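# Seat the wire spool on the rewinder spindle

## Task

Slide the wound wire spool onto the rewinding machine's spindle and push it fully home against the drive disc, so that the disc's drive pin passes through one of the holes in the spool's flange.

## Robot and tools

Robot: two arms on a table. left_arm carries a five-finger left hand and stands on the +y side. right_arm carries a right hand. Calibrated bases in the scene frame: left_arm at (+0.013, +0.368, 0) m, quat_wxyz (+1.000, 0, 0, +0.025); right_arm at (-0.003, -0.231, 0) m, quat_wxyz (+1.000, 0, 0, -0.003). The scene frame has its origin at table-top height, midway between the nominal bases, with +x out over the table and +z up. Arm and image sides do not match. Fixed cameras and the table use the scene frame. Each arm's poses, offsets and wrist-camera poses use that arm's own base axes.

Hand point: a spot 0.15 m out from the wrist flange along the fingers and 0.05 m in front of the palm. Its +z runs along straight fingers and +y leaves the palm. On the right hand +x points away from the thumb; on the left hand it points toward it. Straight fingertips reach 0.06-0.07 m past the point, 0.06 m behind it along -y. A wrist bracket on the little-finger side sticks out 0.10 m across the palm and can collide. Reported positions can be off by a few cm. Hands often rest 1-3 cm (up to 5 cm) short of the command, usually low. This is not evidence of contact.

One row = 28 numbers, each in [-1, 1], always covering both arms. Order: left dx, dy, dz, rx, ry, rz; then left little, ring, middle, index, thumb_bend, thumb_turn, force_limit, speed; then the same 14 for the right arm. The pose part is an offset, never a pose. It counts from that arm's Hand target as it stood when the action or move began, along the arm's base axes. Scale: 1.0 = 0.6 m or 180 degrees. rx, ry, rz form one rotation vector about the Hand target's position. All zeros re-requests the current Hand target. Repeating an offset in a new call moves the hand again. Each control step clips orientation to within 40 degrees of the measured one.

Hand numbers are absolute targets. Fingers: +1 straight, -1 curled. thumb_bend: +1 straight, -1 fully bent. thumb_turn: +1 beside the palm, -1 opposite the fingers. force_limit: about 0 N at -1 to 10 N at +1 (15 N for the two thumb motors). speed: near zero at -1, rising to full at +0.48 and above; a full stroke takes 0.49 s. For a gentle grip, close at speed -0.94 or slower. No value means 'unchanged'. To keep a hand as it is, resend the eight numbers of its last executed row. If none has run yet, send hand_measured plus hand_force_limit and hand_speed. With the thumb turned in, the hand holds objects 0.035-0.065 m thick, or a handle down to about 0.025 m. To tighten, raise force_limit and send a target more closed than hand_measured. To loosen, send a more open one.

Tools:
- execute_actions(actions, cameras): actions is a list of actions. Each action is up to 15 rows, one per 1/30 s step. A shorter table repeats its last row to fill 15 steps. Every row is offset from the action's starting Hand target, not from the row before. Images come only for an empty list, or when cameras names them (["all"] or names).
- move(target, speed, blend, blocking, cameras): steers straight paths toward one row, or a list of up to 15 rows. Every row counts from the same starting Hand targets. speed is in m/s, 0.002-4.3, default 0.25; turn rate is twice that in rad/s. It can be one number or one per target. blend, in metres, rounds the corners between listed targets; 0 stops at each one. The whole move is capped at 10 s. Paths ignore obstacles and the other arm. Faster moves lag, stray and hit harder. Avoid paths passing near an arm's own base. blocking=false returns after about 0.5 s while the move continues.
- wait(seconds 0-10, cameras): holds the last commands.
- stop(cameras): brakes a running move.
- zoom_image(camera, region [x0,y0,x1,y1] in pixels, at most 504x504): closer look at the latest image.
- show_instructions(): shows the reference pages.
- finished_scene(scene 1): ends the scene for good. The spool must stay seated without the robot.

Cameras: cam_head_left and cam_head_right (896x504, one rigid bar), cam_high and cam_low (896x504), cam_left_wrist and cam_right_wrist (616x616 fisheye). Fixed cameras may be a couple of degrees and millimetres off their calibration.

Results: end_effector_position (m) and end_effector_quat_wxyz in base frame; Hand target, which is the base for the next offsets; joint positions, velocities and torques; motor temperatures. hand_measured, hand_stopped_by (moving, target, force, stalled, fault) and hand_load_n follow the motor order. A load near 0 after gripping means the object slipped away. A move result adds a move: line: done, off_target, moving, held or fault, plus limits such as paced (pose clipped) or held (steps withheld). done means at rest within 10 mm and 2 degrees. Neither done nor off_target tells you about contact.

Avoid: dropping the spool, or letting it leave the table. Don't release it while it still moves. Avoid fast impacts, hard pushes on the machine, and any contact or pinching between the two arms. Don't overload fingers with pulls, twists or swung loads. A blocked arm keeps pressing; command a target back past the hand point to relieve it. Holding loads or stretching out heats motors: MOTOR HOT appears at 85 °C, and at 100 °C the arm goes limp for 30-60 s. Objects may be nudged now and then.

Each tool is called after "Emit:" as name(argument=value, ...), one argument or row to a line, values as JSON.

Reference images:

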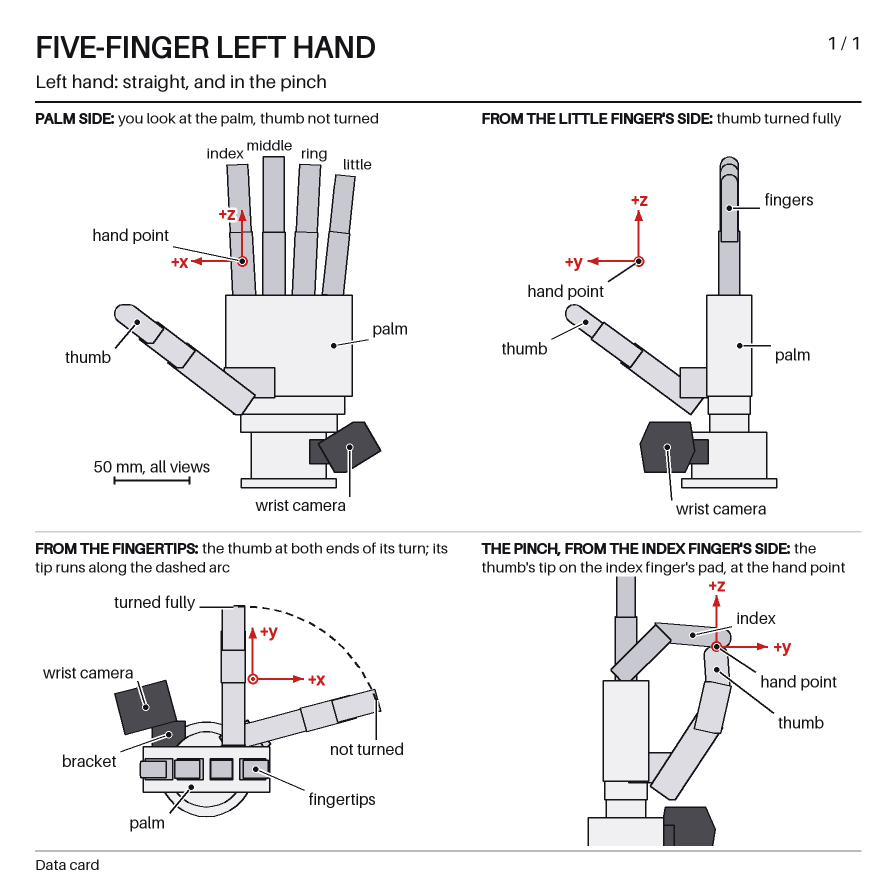

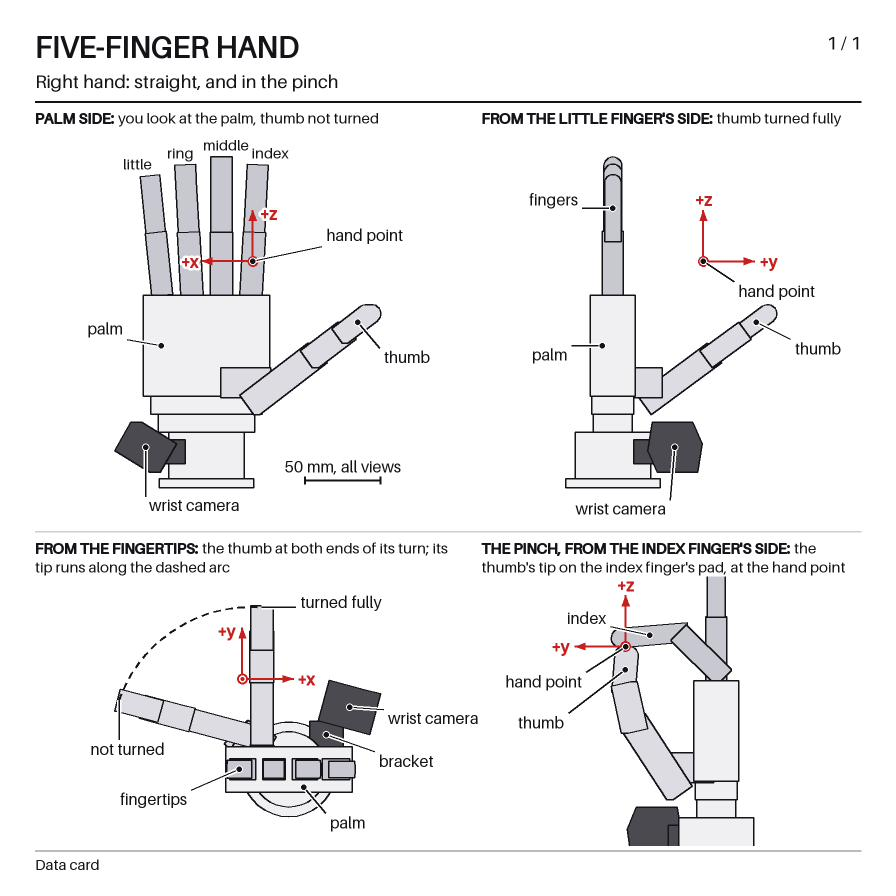

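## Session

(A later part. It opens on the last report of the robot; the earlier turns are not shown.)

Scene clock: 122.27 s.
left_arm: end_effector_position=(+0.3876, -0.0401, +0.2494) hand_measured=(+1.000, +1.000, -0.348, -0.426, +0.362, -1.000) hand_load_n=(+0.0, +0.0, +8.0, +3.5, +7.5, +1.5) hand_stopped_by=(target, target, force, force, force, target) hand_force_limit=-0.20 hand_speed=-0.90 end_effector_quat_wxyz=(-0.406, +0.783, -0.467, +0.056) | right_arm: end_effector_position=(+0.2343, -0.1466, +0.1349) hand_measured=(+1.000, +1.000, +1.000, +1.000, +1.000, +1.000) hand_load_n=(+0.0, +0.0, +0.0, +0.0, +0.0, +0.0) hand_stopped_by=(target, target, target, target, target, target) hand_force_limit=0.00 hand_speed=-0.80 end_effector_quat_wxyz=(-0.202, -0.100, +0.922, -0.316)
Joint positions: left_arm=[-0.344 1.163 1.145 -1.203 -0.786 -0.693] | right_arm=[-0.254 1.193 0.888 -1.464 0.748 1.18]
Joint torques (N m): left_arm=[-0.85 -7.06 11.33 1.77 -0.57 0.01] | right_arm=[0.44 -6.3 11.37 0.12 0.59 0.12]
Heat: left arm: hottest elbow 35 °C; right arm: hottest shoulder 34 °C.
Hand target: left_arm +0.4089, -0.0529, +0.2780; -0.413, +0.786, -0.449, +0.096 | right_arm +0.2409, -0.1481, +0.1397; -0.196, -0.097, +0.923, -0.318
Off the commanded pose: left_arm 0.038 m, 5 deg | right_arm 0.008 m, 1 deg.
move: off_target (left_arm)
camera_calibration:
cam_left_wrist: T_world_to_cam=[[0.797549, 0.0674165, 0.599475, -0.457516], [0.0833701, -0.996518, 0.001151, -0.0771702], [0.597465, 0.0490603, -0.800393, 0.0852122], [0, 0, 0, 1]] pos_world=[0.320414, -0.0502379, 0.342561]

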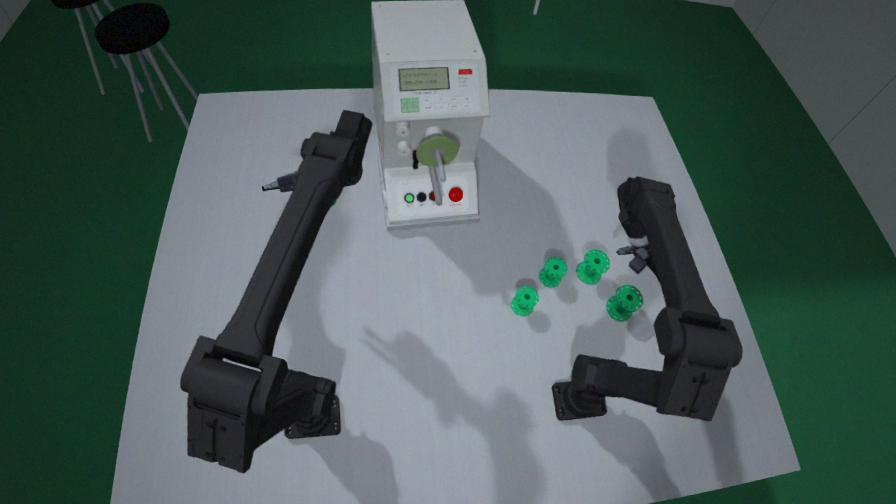

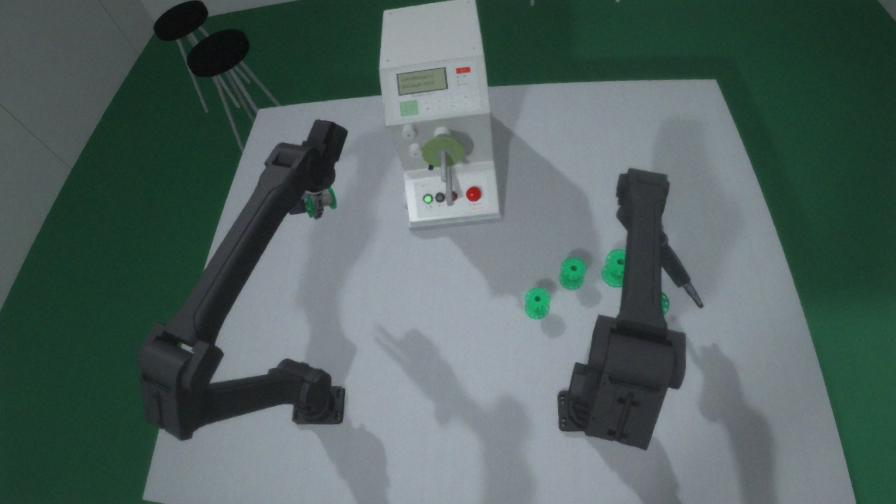

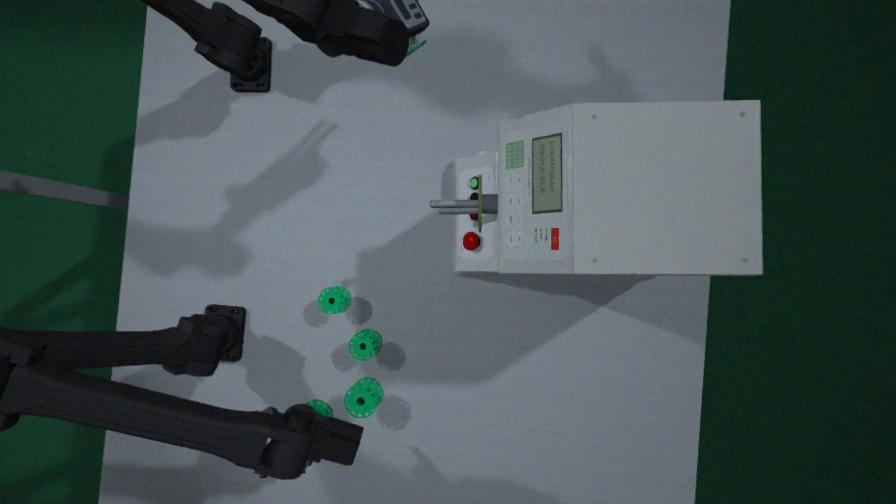

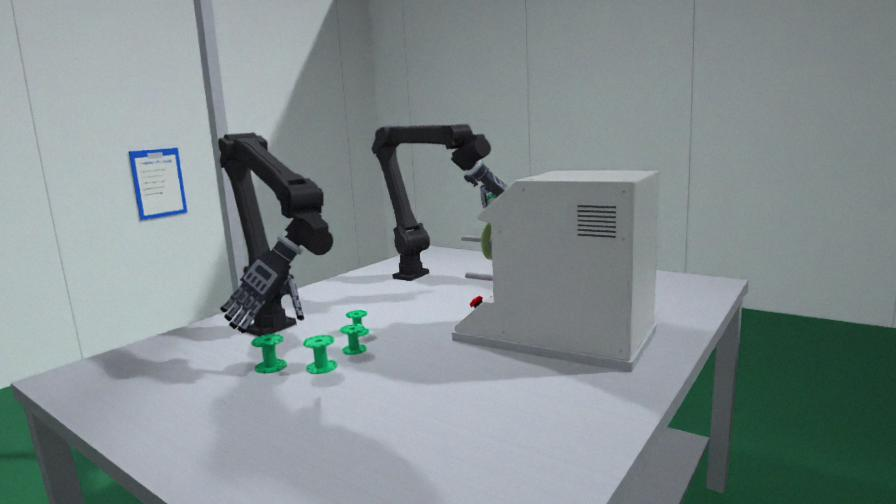

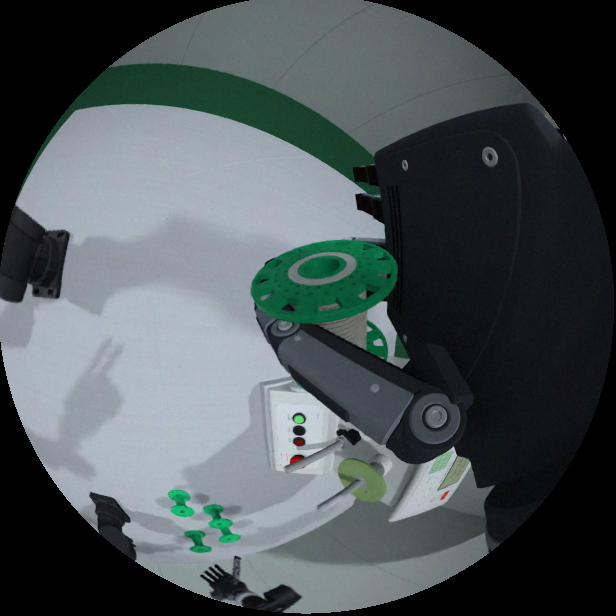

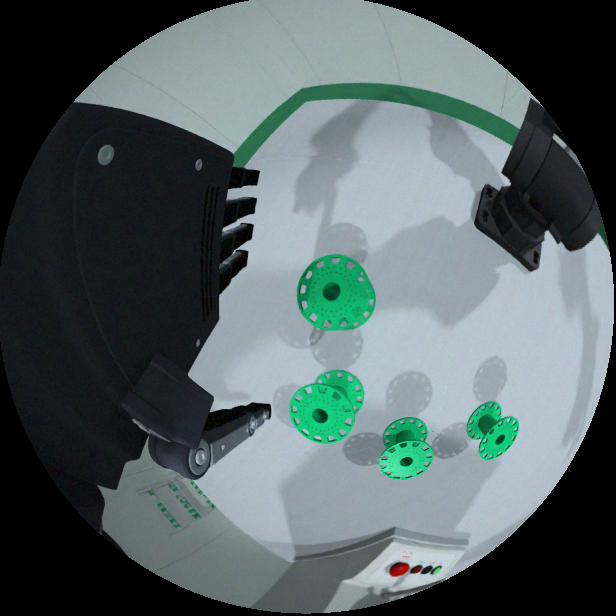

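Emit:
zoom_image(
  camera="cam_left_wrist",
  region=[220, 200, 440, 420],
)

Emit:
zoom_image(
  camera="cam_left_wrist",
  region=[250, 360, 470, 540],
)

Scaled by 2.291 from the camera's 616x616 image, which has a finer 880x880 frame.

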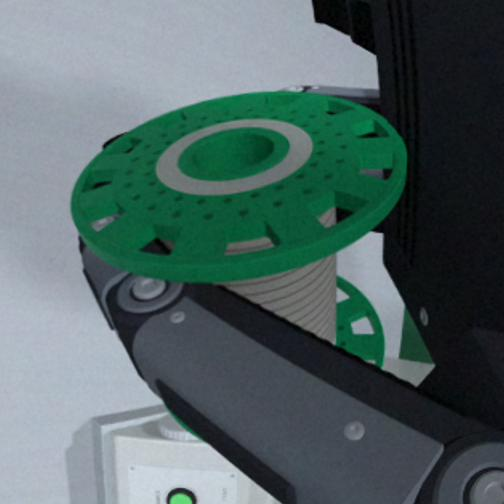

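Scaled by 2.291 from the camera's 616x616 image, which has a finer 880x880 frame.

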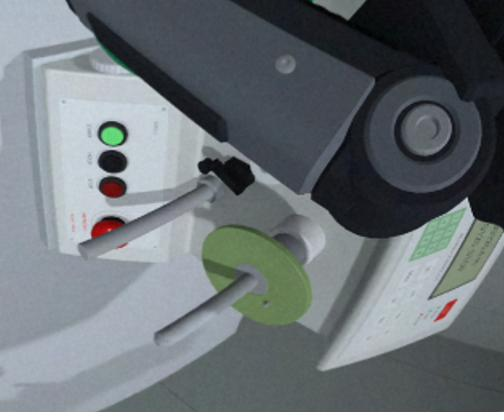

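Emit:
move(
  target=[
    [-0.1317,-0.245,0.0033,-0.2021,0.063,0.1197,1,1,-0.4,-0.6,0.1,-1,-0.2,-0.9,0,0,0,0,0,0,1,1,1,1,1,1,0,-0.8],
    [-0.0583,-0.4917,-0.0883,-0.4042,0.1260,0.2393,1,1,-0.4,-0.6,0.1,-1,-0.2,-0.9,0,0,0,0,0,0,1,1,1,1,1,1,0,-0.8],
  ],
  cameras=["all"],
  speed=0.15,
  blend=[0.03, 0],
)

Scene clock: 135.50 s.
left_arm: end_effector_position=(+0.3716, -0.3385, +0.2179) hand_measured=(+1.000, +1.000, -0.348, -0.426, +0.362, -1.000) hand_load_n=(+0.0, +0.0, +9.0, +3.0, +7.0, +1.0) hand_stopped_by=(target, target, force, force, force, target) hand_force_limit=-0.20 hand_speed=-0.90 end_effector_quat_wxyz=(+0.191, +0.978, -0.073, +0.036) | right_arm: end_effector_position=(+0.2343, -0.1466, +0.1349) hand_measured=(+1.000, +1.000, +1.000, +1.000, +1.000, +1.000) hand_load_n=(+0.0, +0.0, +0.0, +0.0, +0.0, +0.0) hand_stopped_by=(target, target, target, target, target, target) hand_force_limit=0.00 hand_speed=-0.80 end_effector_quat_wxyz=(-0.202, -0.100, +0.922, -0.316)
Joint positions: left_arm=[-0.54 1.352 1.166 -1.138 0.308 -2] | right_arm=[-0.254 1.193 0.888 -1.464 0.748 1.18]
Joint torques (N m): left_arm=[-0.97 -9.82 7.42 1.85 0.58 -0.01] | right_arm=[0.44 -6.42 11.36 0.12 0.58 0.12]
Heat: left arm: hottest elbow 36 °C; right arm: hottest shoulder 34 °C.
Hand target: left_arm +0.3738, -0.3480, +0.2250; +0.202, +0.975, -0.076, +0.046 | right_arm +0.2409, -0.1481, +0.1397; -0.196, -0.097, +0.923, -0.318
Off the commanded pose: left_arm 0.012 m, 2 deg | right_arm 0.008 m, 1 deg.
move: off_target (left_arm)
camera_calibration:
cam_left_wrist: T_world_to_cam=[[0.367602, 0.861109, -0.351226, 0.229949], [0.75896, -0.0595246, 0.648411, -0.448121], [0.537446, -0.504924, -0.675429, -0.108211], [0, 0, 0, 1]] pos_world=[0.313734, -0.279323, 0.298242]

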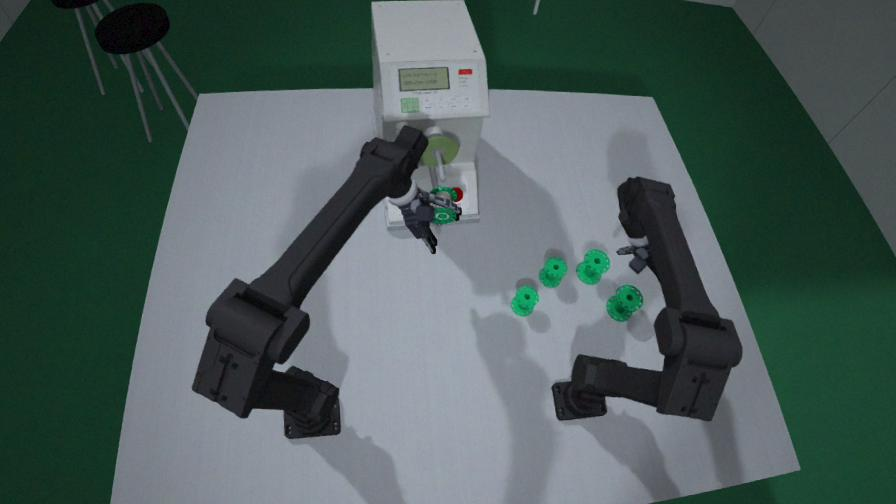

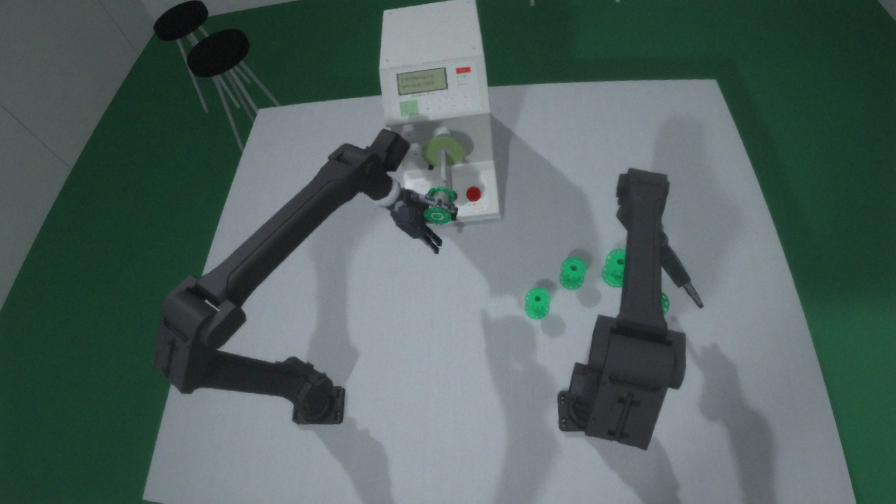

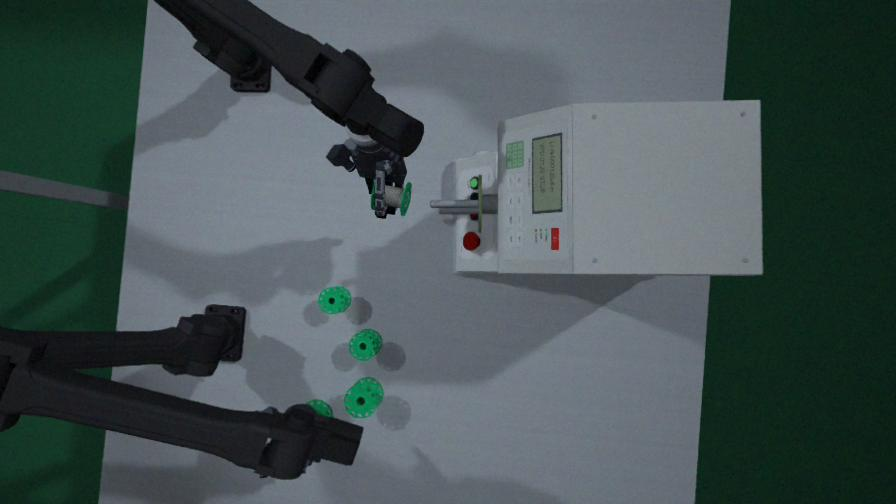

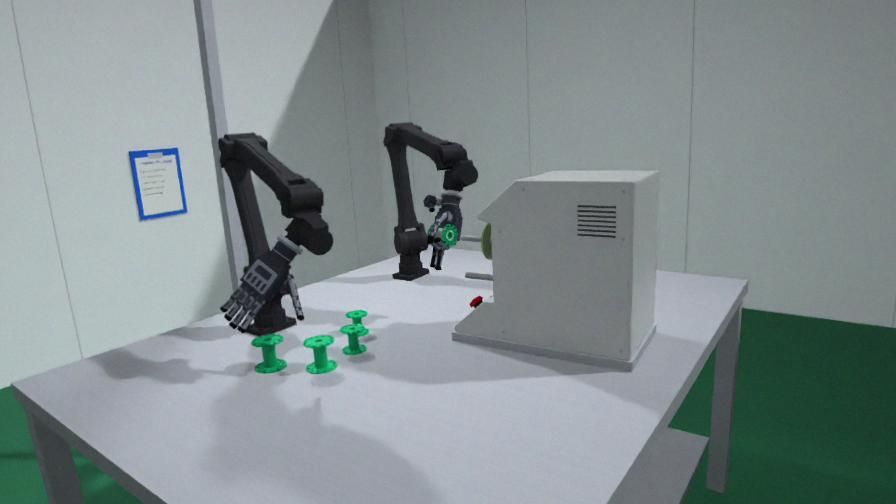

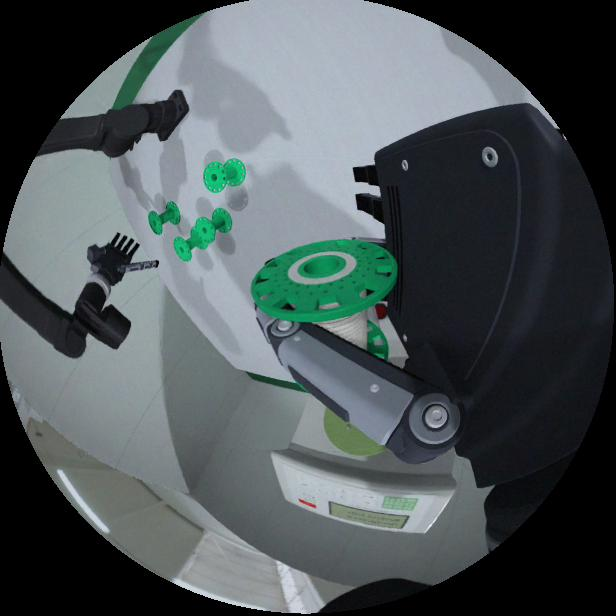

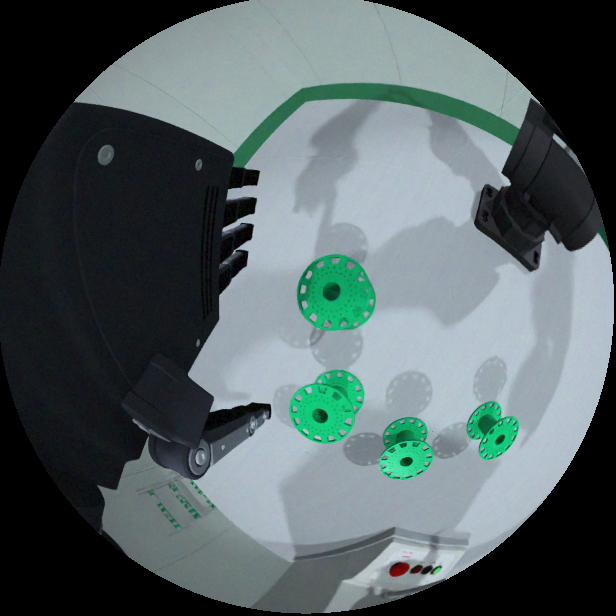

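Emit:
zoom_image(
  camera="cam_high",
  region=[320, 140, 520, 260],
)

Emit:
zoom_image(
  camera="cam_low",
  region=[410, 180, 530, 300],
)

Emit:
zoom_image(
  camera="cam_head_left",
  region=[380, 120, 490, 250],
)

Emit:
zoom_image(
  camera="cam_head_right",
  region=[380, 120, 490, 250],
)

Emit:
zoom_image(
  camera="cam_left_wrist",
  region=[220, 220, 440, 440],
)

Scaled by 2.520 from the camera's 896x504 image, which has a finer 1280x720 frame.

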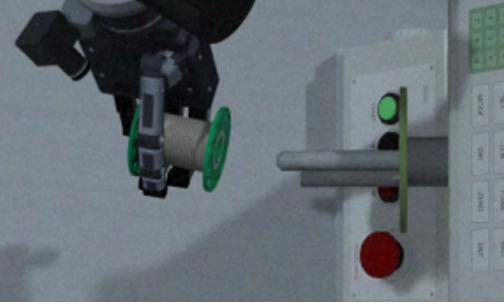

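Scaled by 4.200 from the camera's 896x504 image, which has a finer 1280x720 frame.

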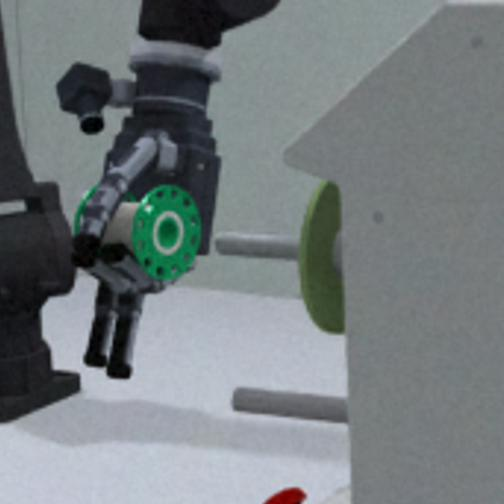

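Scaled by 3.877 from the camera's 896x504 image, which has a finer 1280x720 frame.

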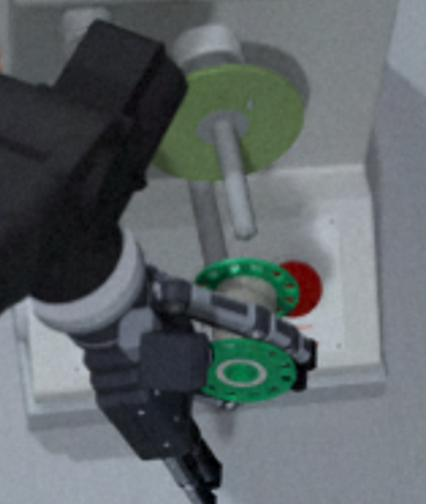

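Scaled by 3.877 from the camera's 896x504 image, which has a finer 1280x720 frame.

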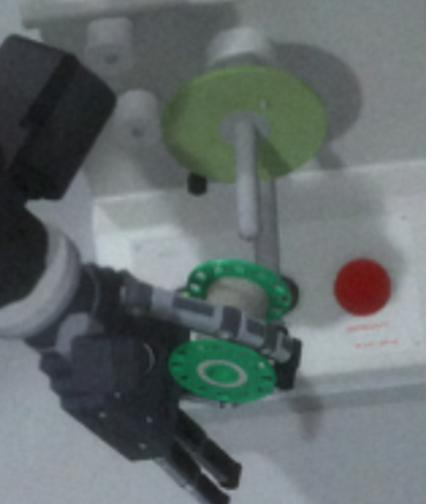

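Scaled by 2.291 from the camera's 616x616 image, which has a finer 880x880 frame.

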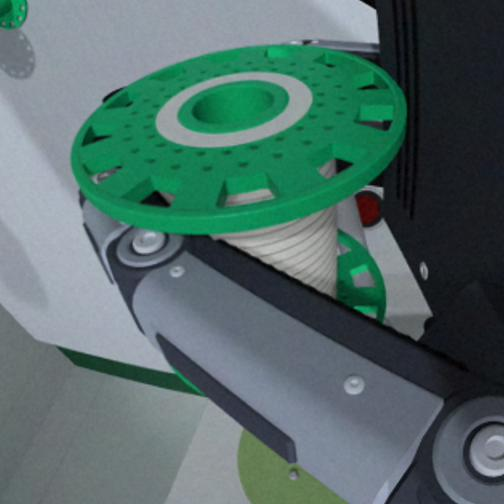

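Emit:
zoom_image(
  camera="cam_low",
  region=[425, 215, 475, 255],
)

Emit:
zoom_image(
  camera="cam_head_right",
  region=[415, 130, 475, 220],
)

Scaled by 10.080 from the camera's 896x504 image, which has a finer 1280x720 frame.

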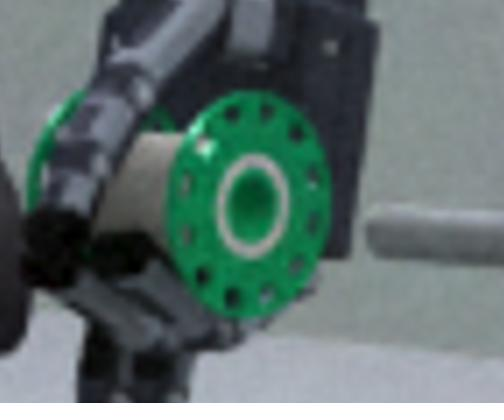

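Scaled by 5.600 from the camera's 896x504 image, which has a finer 1280x720 frame.

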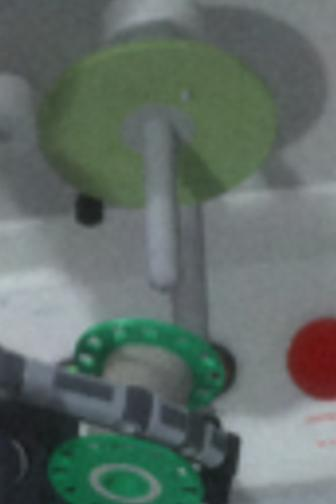

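Emit:
move(
  target=[0,-0.0205,-0.004,0,0,0.0444,1,1,-0.4,-0.6,0.1,-1,-0.2,-0.9,0,0,0,0,0,0,1,1,1,1,1,1,0,-0.8],
  cameras=["cam_high","cam_low","cam_head_right","cam_left_wrist"],
  speed=0.1,
)

Emit:
zoom_image(
  camera="cam_high",
  region=[360, 160, 500, 240],
)

Emit:
zoom_image(
  camera="cam_low",
  region=[425, 205, 495, 265],
)

Scene clock: 151.37 s.
left_arm: end_effector_position=(+0.3701, -0.3494, +0.2125) hand_measured=(+1.000, +1.000, -0.348, -0.426, +0.362, -1.000) hand_load_n=(+0.0, +0.0, +9.0, +3.0, +7.0, +1.5) hand_stopped_by=(target, target, force, force, force, target) hand_force_limit=-0.20 hand_speed=-0.90 end_effector_quat_wxyz=(+0.191, +0.980, -0.045, +0.037) | right_arm: end_effector_position=(+0.2343, -0.1466, +0.1349) hand_measured=(+1.000, +1.000, +1.000, +1.000, +1.000, +1.000) hand_load_n=(+0.0, +0.0, +0.0, +0.0, +0.0, +0.0) hand_stopped_by=(target, target, target, target, target, target) hand_force_limit=0.00 hand_speed=-0.80 end_effector_quat_wxyz=(-0.202, -0.100, +0.922, -0.316)
Joint positions: left_arm=[-0.576 1.352 1.15 -1.103 0.291 -2.095] | right_arm=[-0.254 1.193 0.888 -1.464 0.748 1.18]
Joint torques (N m): left_arm=[-1.2 -9.7 7.79 1.89 0.46 -0.03] | right_arm=[0.38 -6.3 11.37 0.13 0.58 0.12]
Heat: left arm: hottest elbow 35 °C; right arm: hottest shoulder 34 °C.
Hand target: left_arm +0.3738, -0.3603, +0.2226; +0.198, +0.978, -0.007, +0.060 | right_arm +0.2409, -0.1481, +0.1397; -0.196, -0.097, +0.923, -0.318
Off the commanded pose: left_arm 0.015 m, 5 deg | right_arm 0.008 m, 1 deg.
joint sent to its limit (left arm) — joint 6 (wrist roll), lower limit. The joint targets are off in orientation, not in position.
move: off_target (left_arm)
camera_calibration:
cam_left_wrist: T_world_to_cam=[[0.315847, 0.879616, -0.355691, 0.264437], [0.767237, -0.0162283, 0.641159, -0.430506], [0.558201, -0.475407, -0.679999, -0.113001], [0, 0, 0, 1]] pos_world=[0.309856, -0.293311, 0.29324]
Images, in order (width x height): cam_head_right 896x504, cam_high 896x504, cam_low 896x504, cam_left_wrist 616x616.

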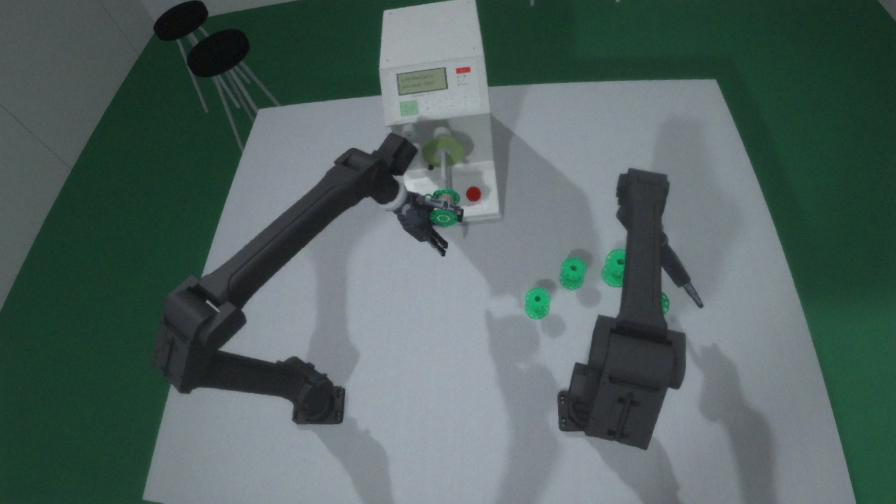

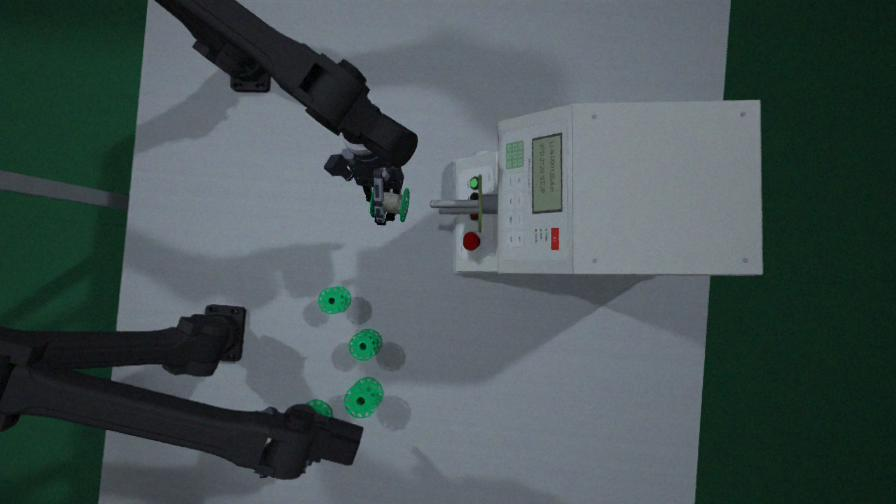

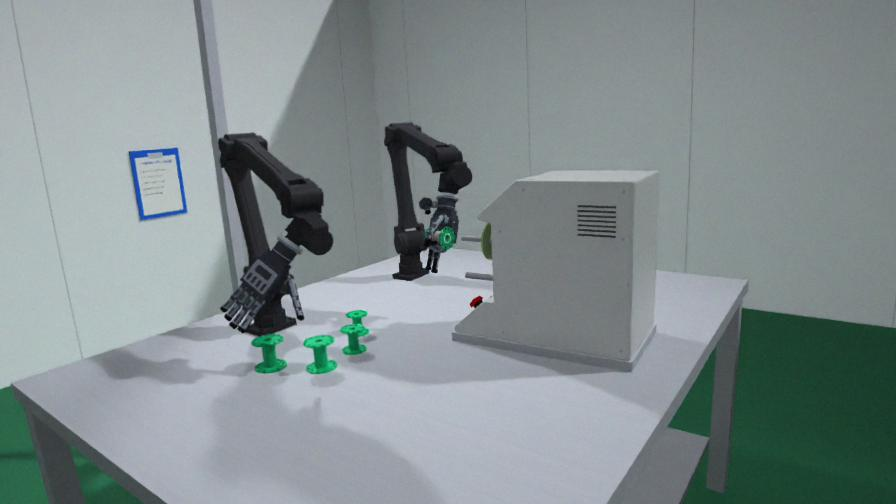

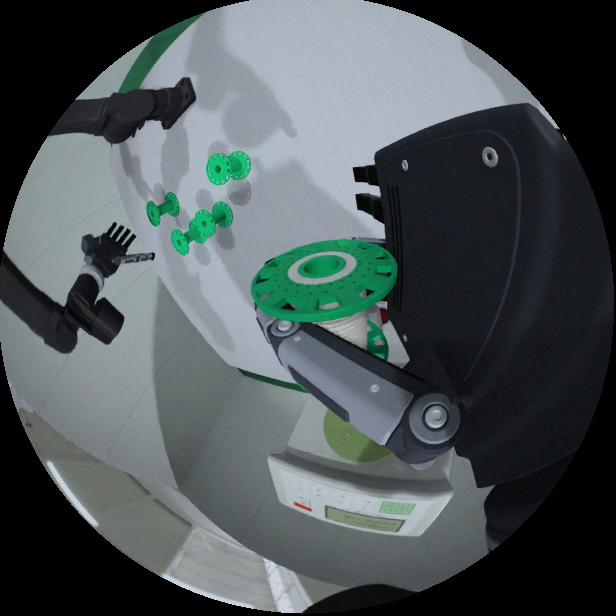

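Scaled by 3.600 from the camera's 896x504 image, which has a finer 1280x720 frame.

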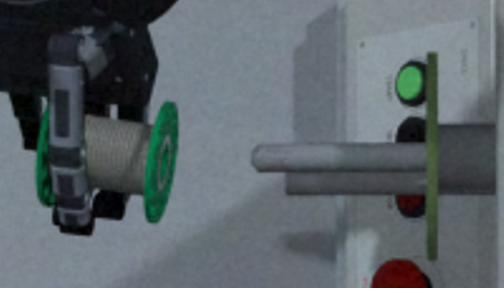

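Scaled by 7.200 from the camera's 896x504 image, which has a finer 1280x720 frame.

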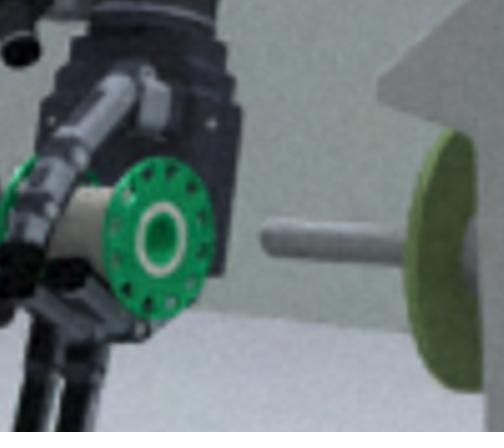

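Emit:
move(
  target=[0.0583,0.005,0.004,0,-0.011,0,1,1,-0.4,-0.6,0.1,-1,-0.2,-0.9,0,0,0,0,0,0,1,1,1,1,1,1,0,-0.8],
  cameras=["cam_high","cam_low","cam_head_left"],
  speed=0.08,
)

Emit:
zoom_image(
  camera="cam_high",
  region=[380, 170, 490, 240],
)

Emit:
zoom_image(
  camera="cam_low",
  region=[425, 210, 495, 270],
)

Emit:
zoom_image(
  camera="cam_head_left",
  region=[400, 130, 480, 230],
)

Scene clock: 154.43 s.
left_arm: end_effector_position=(+0.3837, -0.3487, +0.1957) hand_measured=(+1.000, +1.000, -0.348, -0.426, +0.362, -1.000) hand_load_n=(+0.5, +0.0, +9.0, +3.0, +7.0, +1.0) hand_stopped_by=(target, target, force, force, force, target) hand_force_limit=-0.20 hand_speed=-0.90 end_effector_quat_wxyz=(+0.181, +0.982, -0.039, +0.040) | right_arm: end_effector_position=(+0.2343, -0.1466, +0.1349) hand_measured=(+1.000, +1.000, +1.000, +1.000, +1.000, +1.000) hand_load_n=(+0.0, +0.0, +0.0, +0.0, +0.0, +0.0) hand_stopped_by=(target, target, target, target, target, target) hand_force_limit=0.00 hand_speed=-0.80 end_effector_quat_wxyz=(-0.202, -0.100, +0.922, -0.316)
Joint positions: left_arm=[-0.568 1.391 1.15 -1.072 0.271 -2.095] | right_arm=[-0.254 1.193 0.888 -1.464 0.748 1.18]
Joint torques (N m): left_arm=[0.73 -10.64 10.52 2.04 0.38 -0.05] | right_arm=[0.5 -6.36 11.37 0.13 0.58 0.12]
Heat: left arm: hottest elbow 35 °C; right arm: hottest shoulder 34 °C.
Hand target: left_arm +0.4088, -0.3572, +0.2250; +0.198, +0.977, -0.011, +0.077 | right_arm +0.2409, -0.1481, +0.1397; -0.196, -0.097, +0.923, -0.318
Off the commanded pose: left_arm 0.039 m, 6 deg | right_arm 0.008 m, 1 deg.
joint sent to its limit (left arm) — joint 6 (wrist roll), lower limit. The joint targets still meet the commanded pose.
move: off_target (left_arm)
Images, in order (width x height): cam_head_left 896x504, cam_high 896x504, cam_low 896x504.

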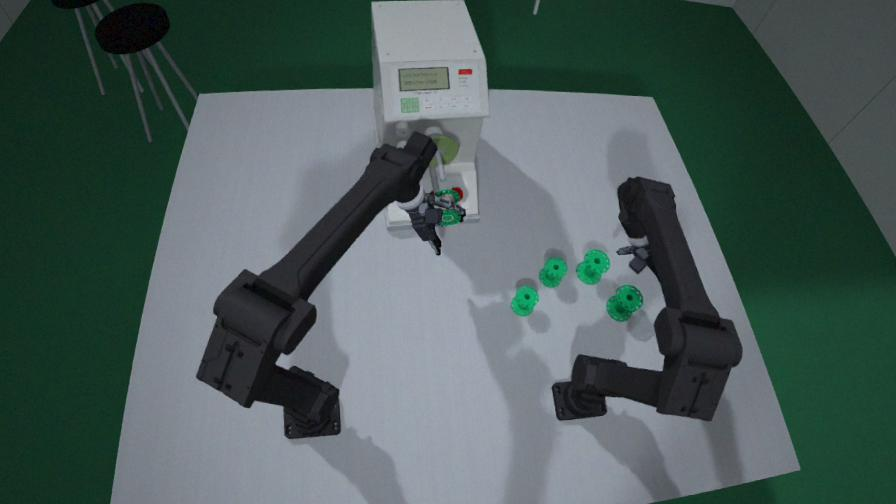

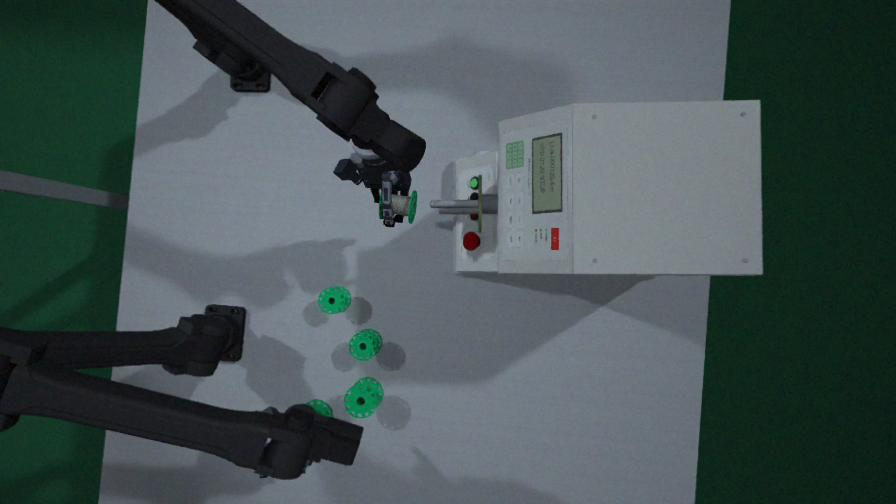

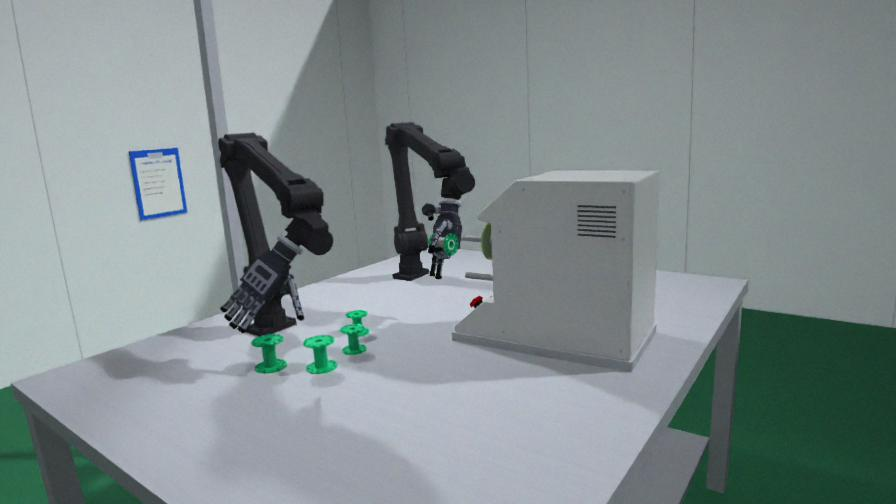

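Scaled by 4.582 from the camera's 896x504 image, which has a finer 1280x720 frame.

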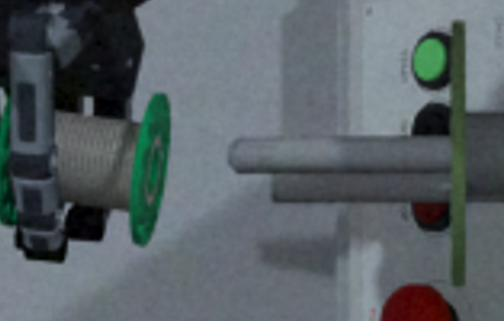

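Scaled by 7.200 from the camera's 896x504 image, which has a finer 1280x720 frame.

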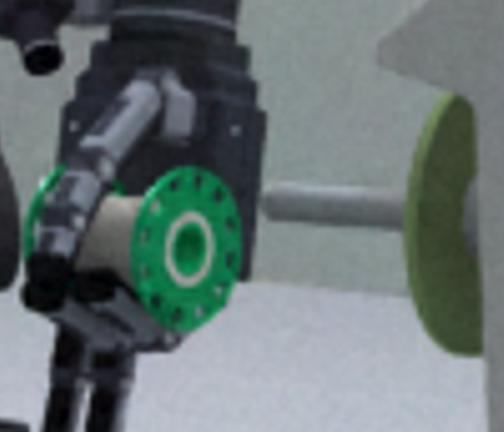

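Scaled by 5.040 from the camera's 896x504 image, which has a finer 1280x720 frame.

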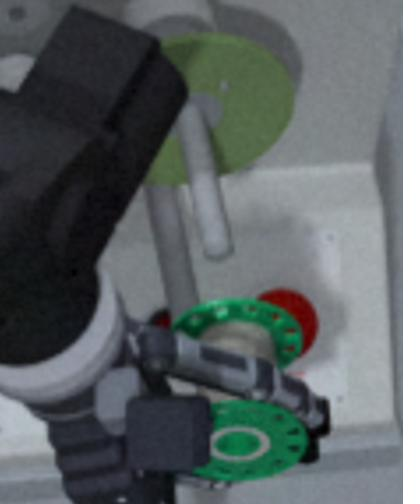

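Emit:
move(
  target=[0,0,0,0,0,0,1,1,-0.4,-0.6,0.1,-1,-0.2,-0.9,0,0,0,0,0,0,1,1,1,1,1,1,0,-0.8],
)

Scene clock: 155.40 s.
left_arm: end_effector_position=(+0.3837, -0.3487, +0.1957) hand_measured=(+1.000, +1.000, -0.348, -0.426, +0.362, -1.000) hand_load_n=(+0.0, +0.0, +9.0, +3.0, +7.0, +1.0) hand_stopped_by=(target, target, force, force, force, target) hand_force_limit=-0.20 hand_speed=-0.90 end_effector_quat_wxyz=(+0.181, +0.982, -0.039, +0.040) | right_arm: end_effector_position=(+0.2343, -0.1466, +0.1349) hand_measured=(+1.000, +1.000, +1.000, +1.000, +1.000, +1.000) hand_load_n=(+0.0, +0.0, +0.0, +0.0, +0.0, +0.0) hand_stopped_by=(target, target, target, target, target, target) hand_force_limit=0.00 hand_speed=-0.80 end_effector_quat_wxyz=(-0.202, -0.100, +0.922, -0.316)
Joint positions: left_arm=[-0.568 1.391 1.15 -1.072 0.271 -2.095] | right_arm=[-0.254 1.193 0.888 -1.464 0.748 1.18]
Joint torques (N m): left_arm=[1.03 -10.17 10.43 1.92 0.4 -0.04] | right_arm=[0.5 -6.36 11.34 0.14 0.59 0.12]
Heat: left arm: hottest elbow 35 °C; right arm: hottest shoulder 34 °C.
Hand target: left_arm +0.4088, -0.3572, +0.2250; +0.198, +0.977, -0.011, +0.077 | right_arm +0.2409, -0.1481, +0.1397; -0.196, -0.097, +0.923, -0.318
Off the commanded pose: left_arm 0.039 m, 6 deg | right_arm 0.008 m, 1 deg.
joint sent to its limit (left arm) — joint 6 (wrist roll), lower limit. The joint targets still meet the commanded pose.
move: off_target (left_arm)

Emit:
move(
  target=[-0.0167,0,0.02,0,0,0,1,1,-0.4,-0.6,0.1,-1,-0.2,-0.9,0,0,0,0,0,0,1,1,1,1,1,1,0,-0.8],
  speed=0.05,
)

Scene clock: 157.03 s.
left_arm: end_effector_position=(+0.3837, -0.3487, +0.1957) hand_measured=(+1.000, +1.000, -0.348, -0.426, +0.362, -1.000) hand_load_n=(+0.0, +0.0, +8.5, +3.0, +6.5, +1.0) hand_stopped_by=(target, target, force, force, force, target) hand_force_limit=-0.20 hand_speed=-0.90 end_effector_quat_wxyz=(+0.181, +0.982, -0.039, +0.040) | right_arm: end_effector_position=(+0.2343, -0.1466, +0.1349) hand_measured=(+1.000, +1.000, +1.000, +1.000, +1.000, +1.000) hand_load_n=(+0.0, +0.0, +0.0, +0.0, +0.0, +0.0) hand_stopped_by=(target, target, target, target, target, target) hand_force_limit=0.00 hand_speed=-0.80 end_effector_quat_wxyz=(-0.202, -0.100, +0.922, -0.316)
Joint positions: left_arm=[-0.568 1.391 1.15 -1.072 0.271 -2.095] | right_arm=[-0.254 1.193 0.888 -1.464 0.748 1.18]
Joint torques (N m): left_arm=[0.09 -12.34 10.82 0.91 0.43 -0.02] | right_arm=[0.44 -6.42 11.37 0.09 0.58 0.12]
Heat: left arm: hottest elbow 36 °C; right arm: hottest shoulder 34 °C.
Hand target: left_arm +0.3988, -0.3572, +0.2370; +0.198, +0.977, -0.011, +0.077 | right_arm +0.2409, -0.1481, +0.1397; -0.196, -0.097, +0.923, -0.318
Off the commanded pose: left_arm 0.045 m, 6 deg | right_arm 0.008 m, 1 deg.
joint sent to its limit (left arm) — joint 6 (wrist roll), lower limit. The joint targets are off in orientation, not in position.
move: off_target (left_arm)

Emit:
move(
  target=[0,0,0.03,0,0,0,1,1,-0.4,-0.6,0.1,-1,-0.2,-0.9,0,0,0,0,0,0,1,1,1,1,1,1,0,-0.8],
  speed=0.05,
)

Scene clock: 158.60 s.
left_arm: end_effector_position=(+0.3849, -0.3494, +0.2110) hand_measured=(+1.000, +1.000, -0.348, -0.426, +0.362, -1.000) hand_load_n=(+0.5, +0.0, +8.5, +3.0, +7.0, +1.0) hand_stopped_by=(target, target, force, force, force, target) hand_force_limit=-0.20 hand_speed=-0.90 end_effector_quat_wxyz=(+0.180, +0.982, -0.038, +0.039) | right_arm: end_effector_position=(+0.2343, -0.1466, +0.1349) hand_measured=(+1.000, +1.000, +1.000, +1.000, +1.000, +1.000) hand_load_n=(+0.0, +0.0, +0.0, +0.0, +0.0, +0.0) hand_stopped_by=(target, target, target, target, target, target) hand_force_limit=0.00 hand_speed=-0.80 end_effector_quat_wxyz=(-0.202, -0.100, +0.922, -0.316)
Joint positions: left_arm=[-0.568 1.386 1.187 -1.115 0.271 -2.095] | right_arm=[-0.254 1.193 0.888 -1.464 0.748 1.18]
Joint torques (N m): left_arm=[0.26 -12.28 11.26 0.66 0.42 -0.05] | right_arm=[0.5 -6.36 11.36 0.12 0.59 0.11]
Heat: left arm: hottest elbow 36 °C; right arm: hottest shoulder 34 °C.
Hand target: left_arm +0.3988, -0.3572, +0.2551; +0.198, +0.977, -0.011, +0.077 | right_arm +0.2409, -0.1481, +0.1397; -0.196, -0.097, +0.923, -0.318
Off the commanded pose: left_arm 0.047 m, 6 deg | right_arm 0.008 m, 1 deg.
joint sent to its limit (left arm) — joint 6 (wrist roll), lower limit. The joint targets are off in orientation, not in position.
move: off_target (left_arm)

Emit:
move(
  target=[0.025,0.005,0,0,0,0,1,1,-0.4,-0.6,0.1,-1,-0.2,-0.9,0,0,0,0,0,0,1,1,1,1,1,1,0,-0.8],
  speed=0.05,
)

Scene clock: 161.00 s.
left_arm: end_effector_position=(+0.3945, -0.3498, +0.2235) hand_measured=(+1.000, +1.000, -0.348, -0.426, +0.362, -1.000) hand_load_n=(+0.0, +0.0, +9.0, +3.0, +7.0, +1.0) hand_stopped_by=(target, target, force, force, force, target) hand_force_limit=-0.20 hand_speed=-0.90 end_effector_quat_wxyz=(+0.186, +0.981, -0.036, +0.051) | right_arm: end_effector_position=(+0.2343, -0.1466, +0.1349) hand_measured=(+1.000, +1.000, +1.000, +1.000, +1.000, +1.000) hand_load_n=(-0.5, +0.0, +0.0, +0.0, -0.5, +0.0) hand_stopped_by=(target, target, target, target, target, target) hand_force_limit=0.00 hand_speed=-0.80 end_effector_quat_wxyz=(-0.202, -0.100, +0.922, -0.316)
Joint positions: left_arm=[-0.559 1.386 1.213 -1.115 0.27 -2.095] | right_arm=[-0.254 1.193 0.888 -1.464 0.748 1.18]
Joint torques (N m): left_arm=[0.73 -10.46 11.25 0.69 0.37 -0.05] | right_arm=[0.5 -6.3 11.36 0.12 0.59 0.12]
Heat: left arm: hottest elbow 36 °C; right arm: hottest shoulder 34 °C.
Hand target: left_arm +0.4138, -0.3542, +0.2551; +0.198, +0.977, -0.011, +0.077 | right_arm +0.2409, -0.1481, +0.1397; -0.196, -0.097, +0.923, -0.318
Off the commanded pose: left_arm 0.037 m, 4 deg | right_arm 0.008 m, 1 deg.
joint sent to its limit (left arm) — joint 6 (wrist roll), lower limit. The joint targets still meet the commanded pose.
move: off_target (left_arm)

Emit:
move(
  target=[0.006,-0.002,-0.033,0,0,0,1,1,-0.4,-0.6,0.1,-1,-0.2,-0.9,0,0,0,0,0,0,1,1,1,1,1,1,0,-0.8],
  speed=0.05,
)

Scene clock: 163.27 s.
left_arm: end_effector_position=(+0.3992, -0.3520, +0.2163) hand_measured=(+1.000, +1.000, -0.348, -0.426, +0.362, -1.000) hand_load_n=(+0.0, +0.0, +8.5, +3.0, +7.0, +1.0) hand_stopped_by=(target, target, force, force, force, target) hand_force_limit=-0.20 hand_speed=-0.90 end_effector_quat_wxyz=(+0.185, +0.981, -0.035, +0.050) | right_arm: end_effector_position=(+0.2343, -0.1466, +0.1349) hand_measured=(+1.000, +1.000, +1.000, +1.000, +1.000, +1.000) hand_load_n=(+0.0, +0.0, +0.0, +0.0, +0.0, +0.0) hand_stopped_by=(target, target, target, target, target, target) hand_force_limit=0.00 hand_speed=-0.80 end_effector_quat_wxyz=(-0.202, -0.100, +0.922, -0.316)
Joint positions: left_arm=[-0.558 1.404 1.213 -1.099 0.269 -2.095] | right_arm=[-0.254 1.193 0.888 -1.464 0.748 1.18]
Joint torques (N m): left_arm=[0.67 -10.87 8.95 2.02 0.35 -0.04] | right_arm=[0.56 -6.36 11.38 0.13 0.59 0.12]
Heat: left arm: hottest elbow 36 °C; right arm: hottest shoulder 34 °C.
Hand target: left_arm +0.4174, -0.3553, +0.2353; +0.198, +0.977, -0.011, +0.077 | right_arm +0.2409, -0.1481, +0.1397; -0.196, -0.097, +0.923, -0.318
Off the commanded pose: left_arm 0.027 m, 4 deg | right_arm 0.008 m, 1 deg.
joint sent to its limit (left arm) — joint 6 (wrist roll), lower limit. The joint targets still meet the commanded pose.
move: off_target (left_arm)


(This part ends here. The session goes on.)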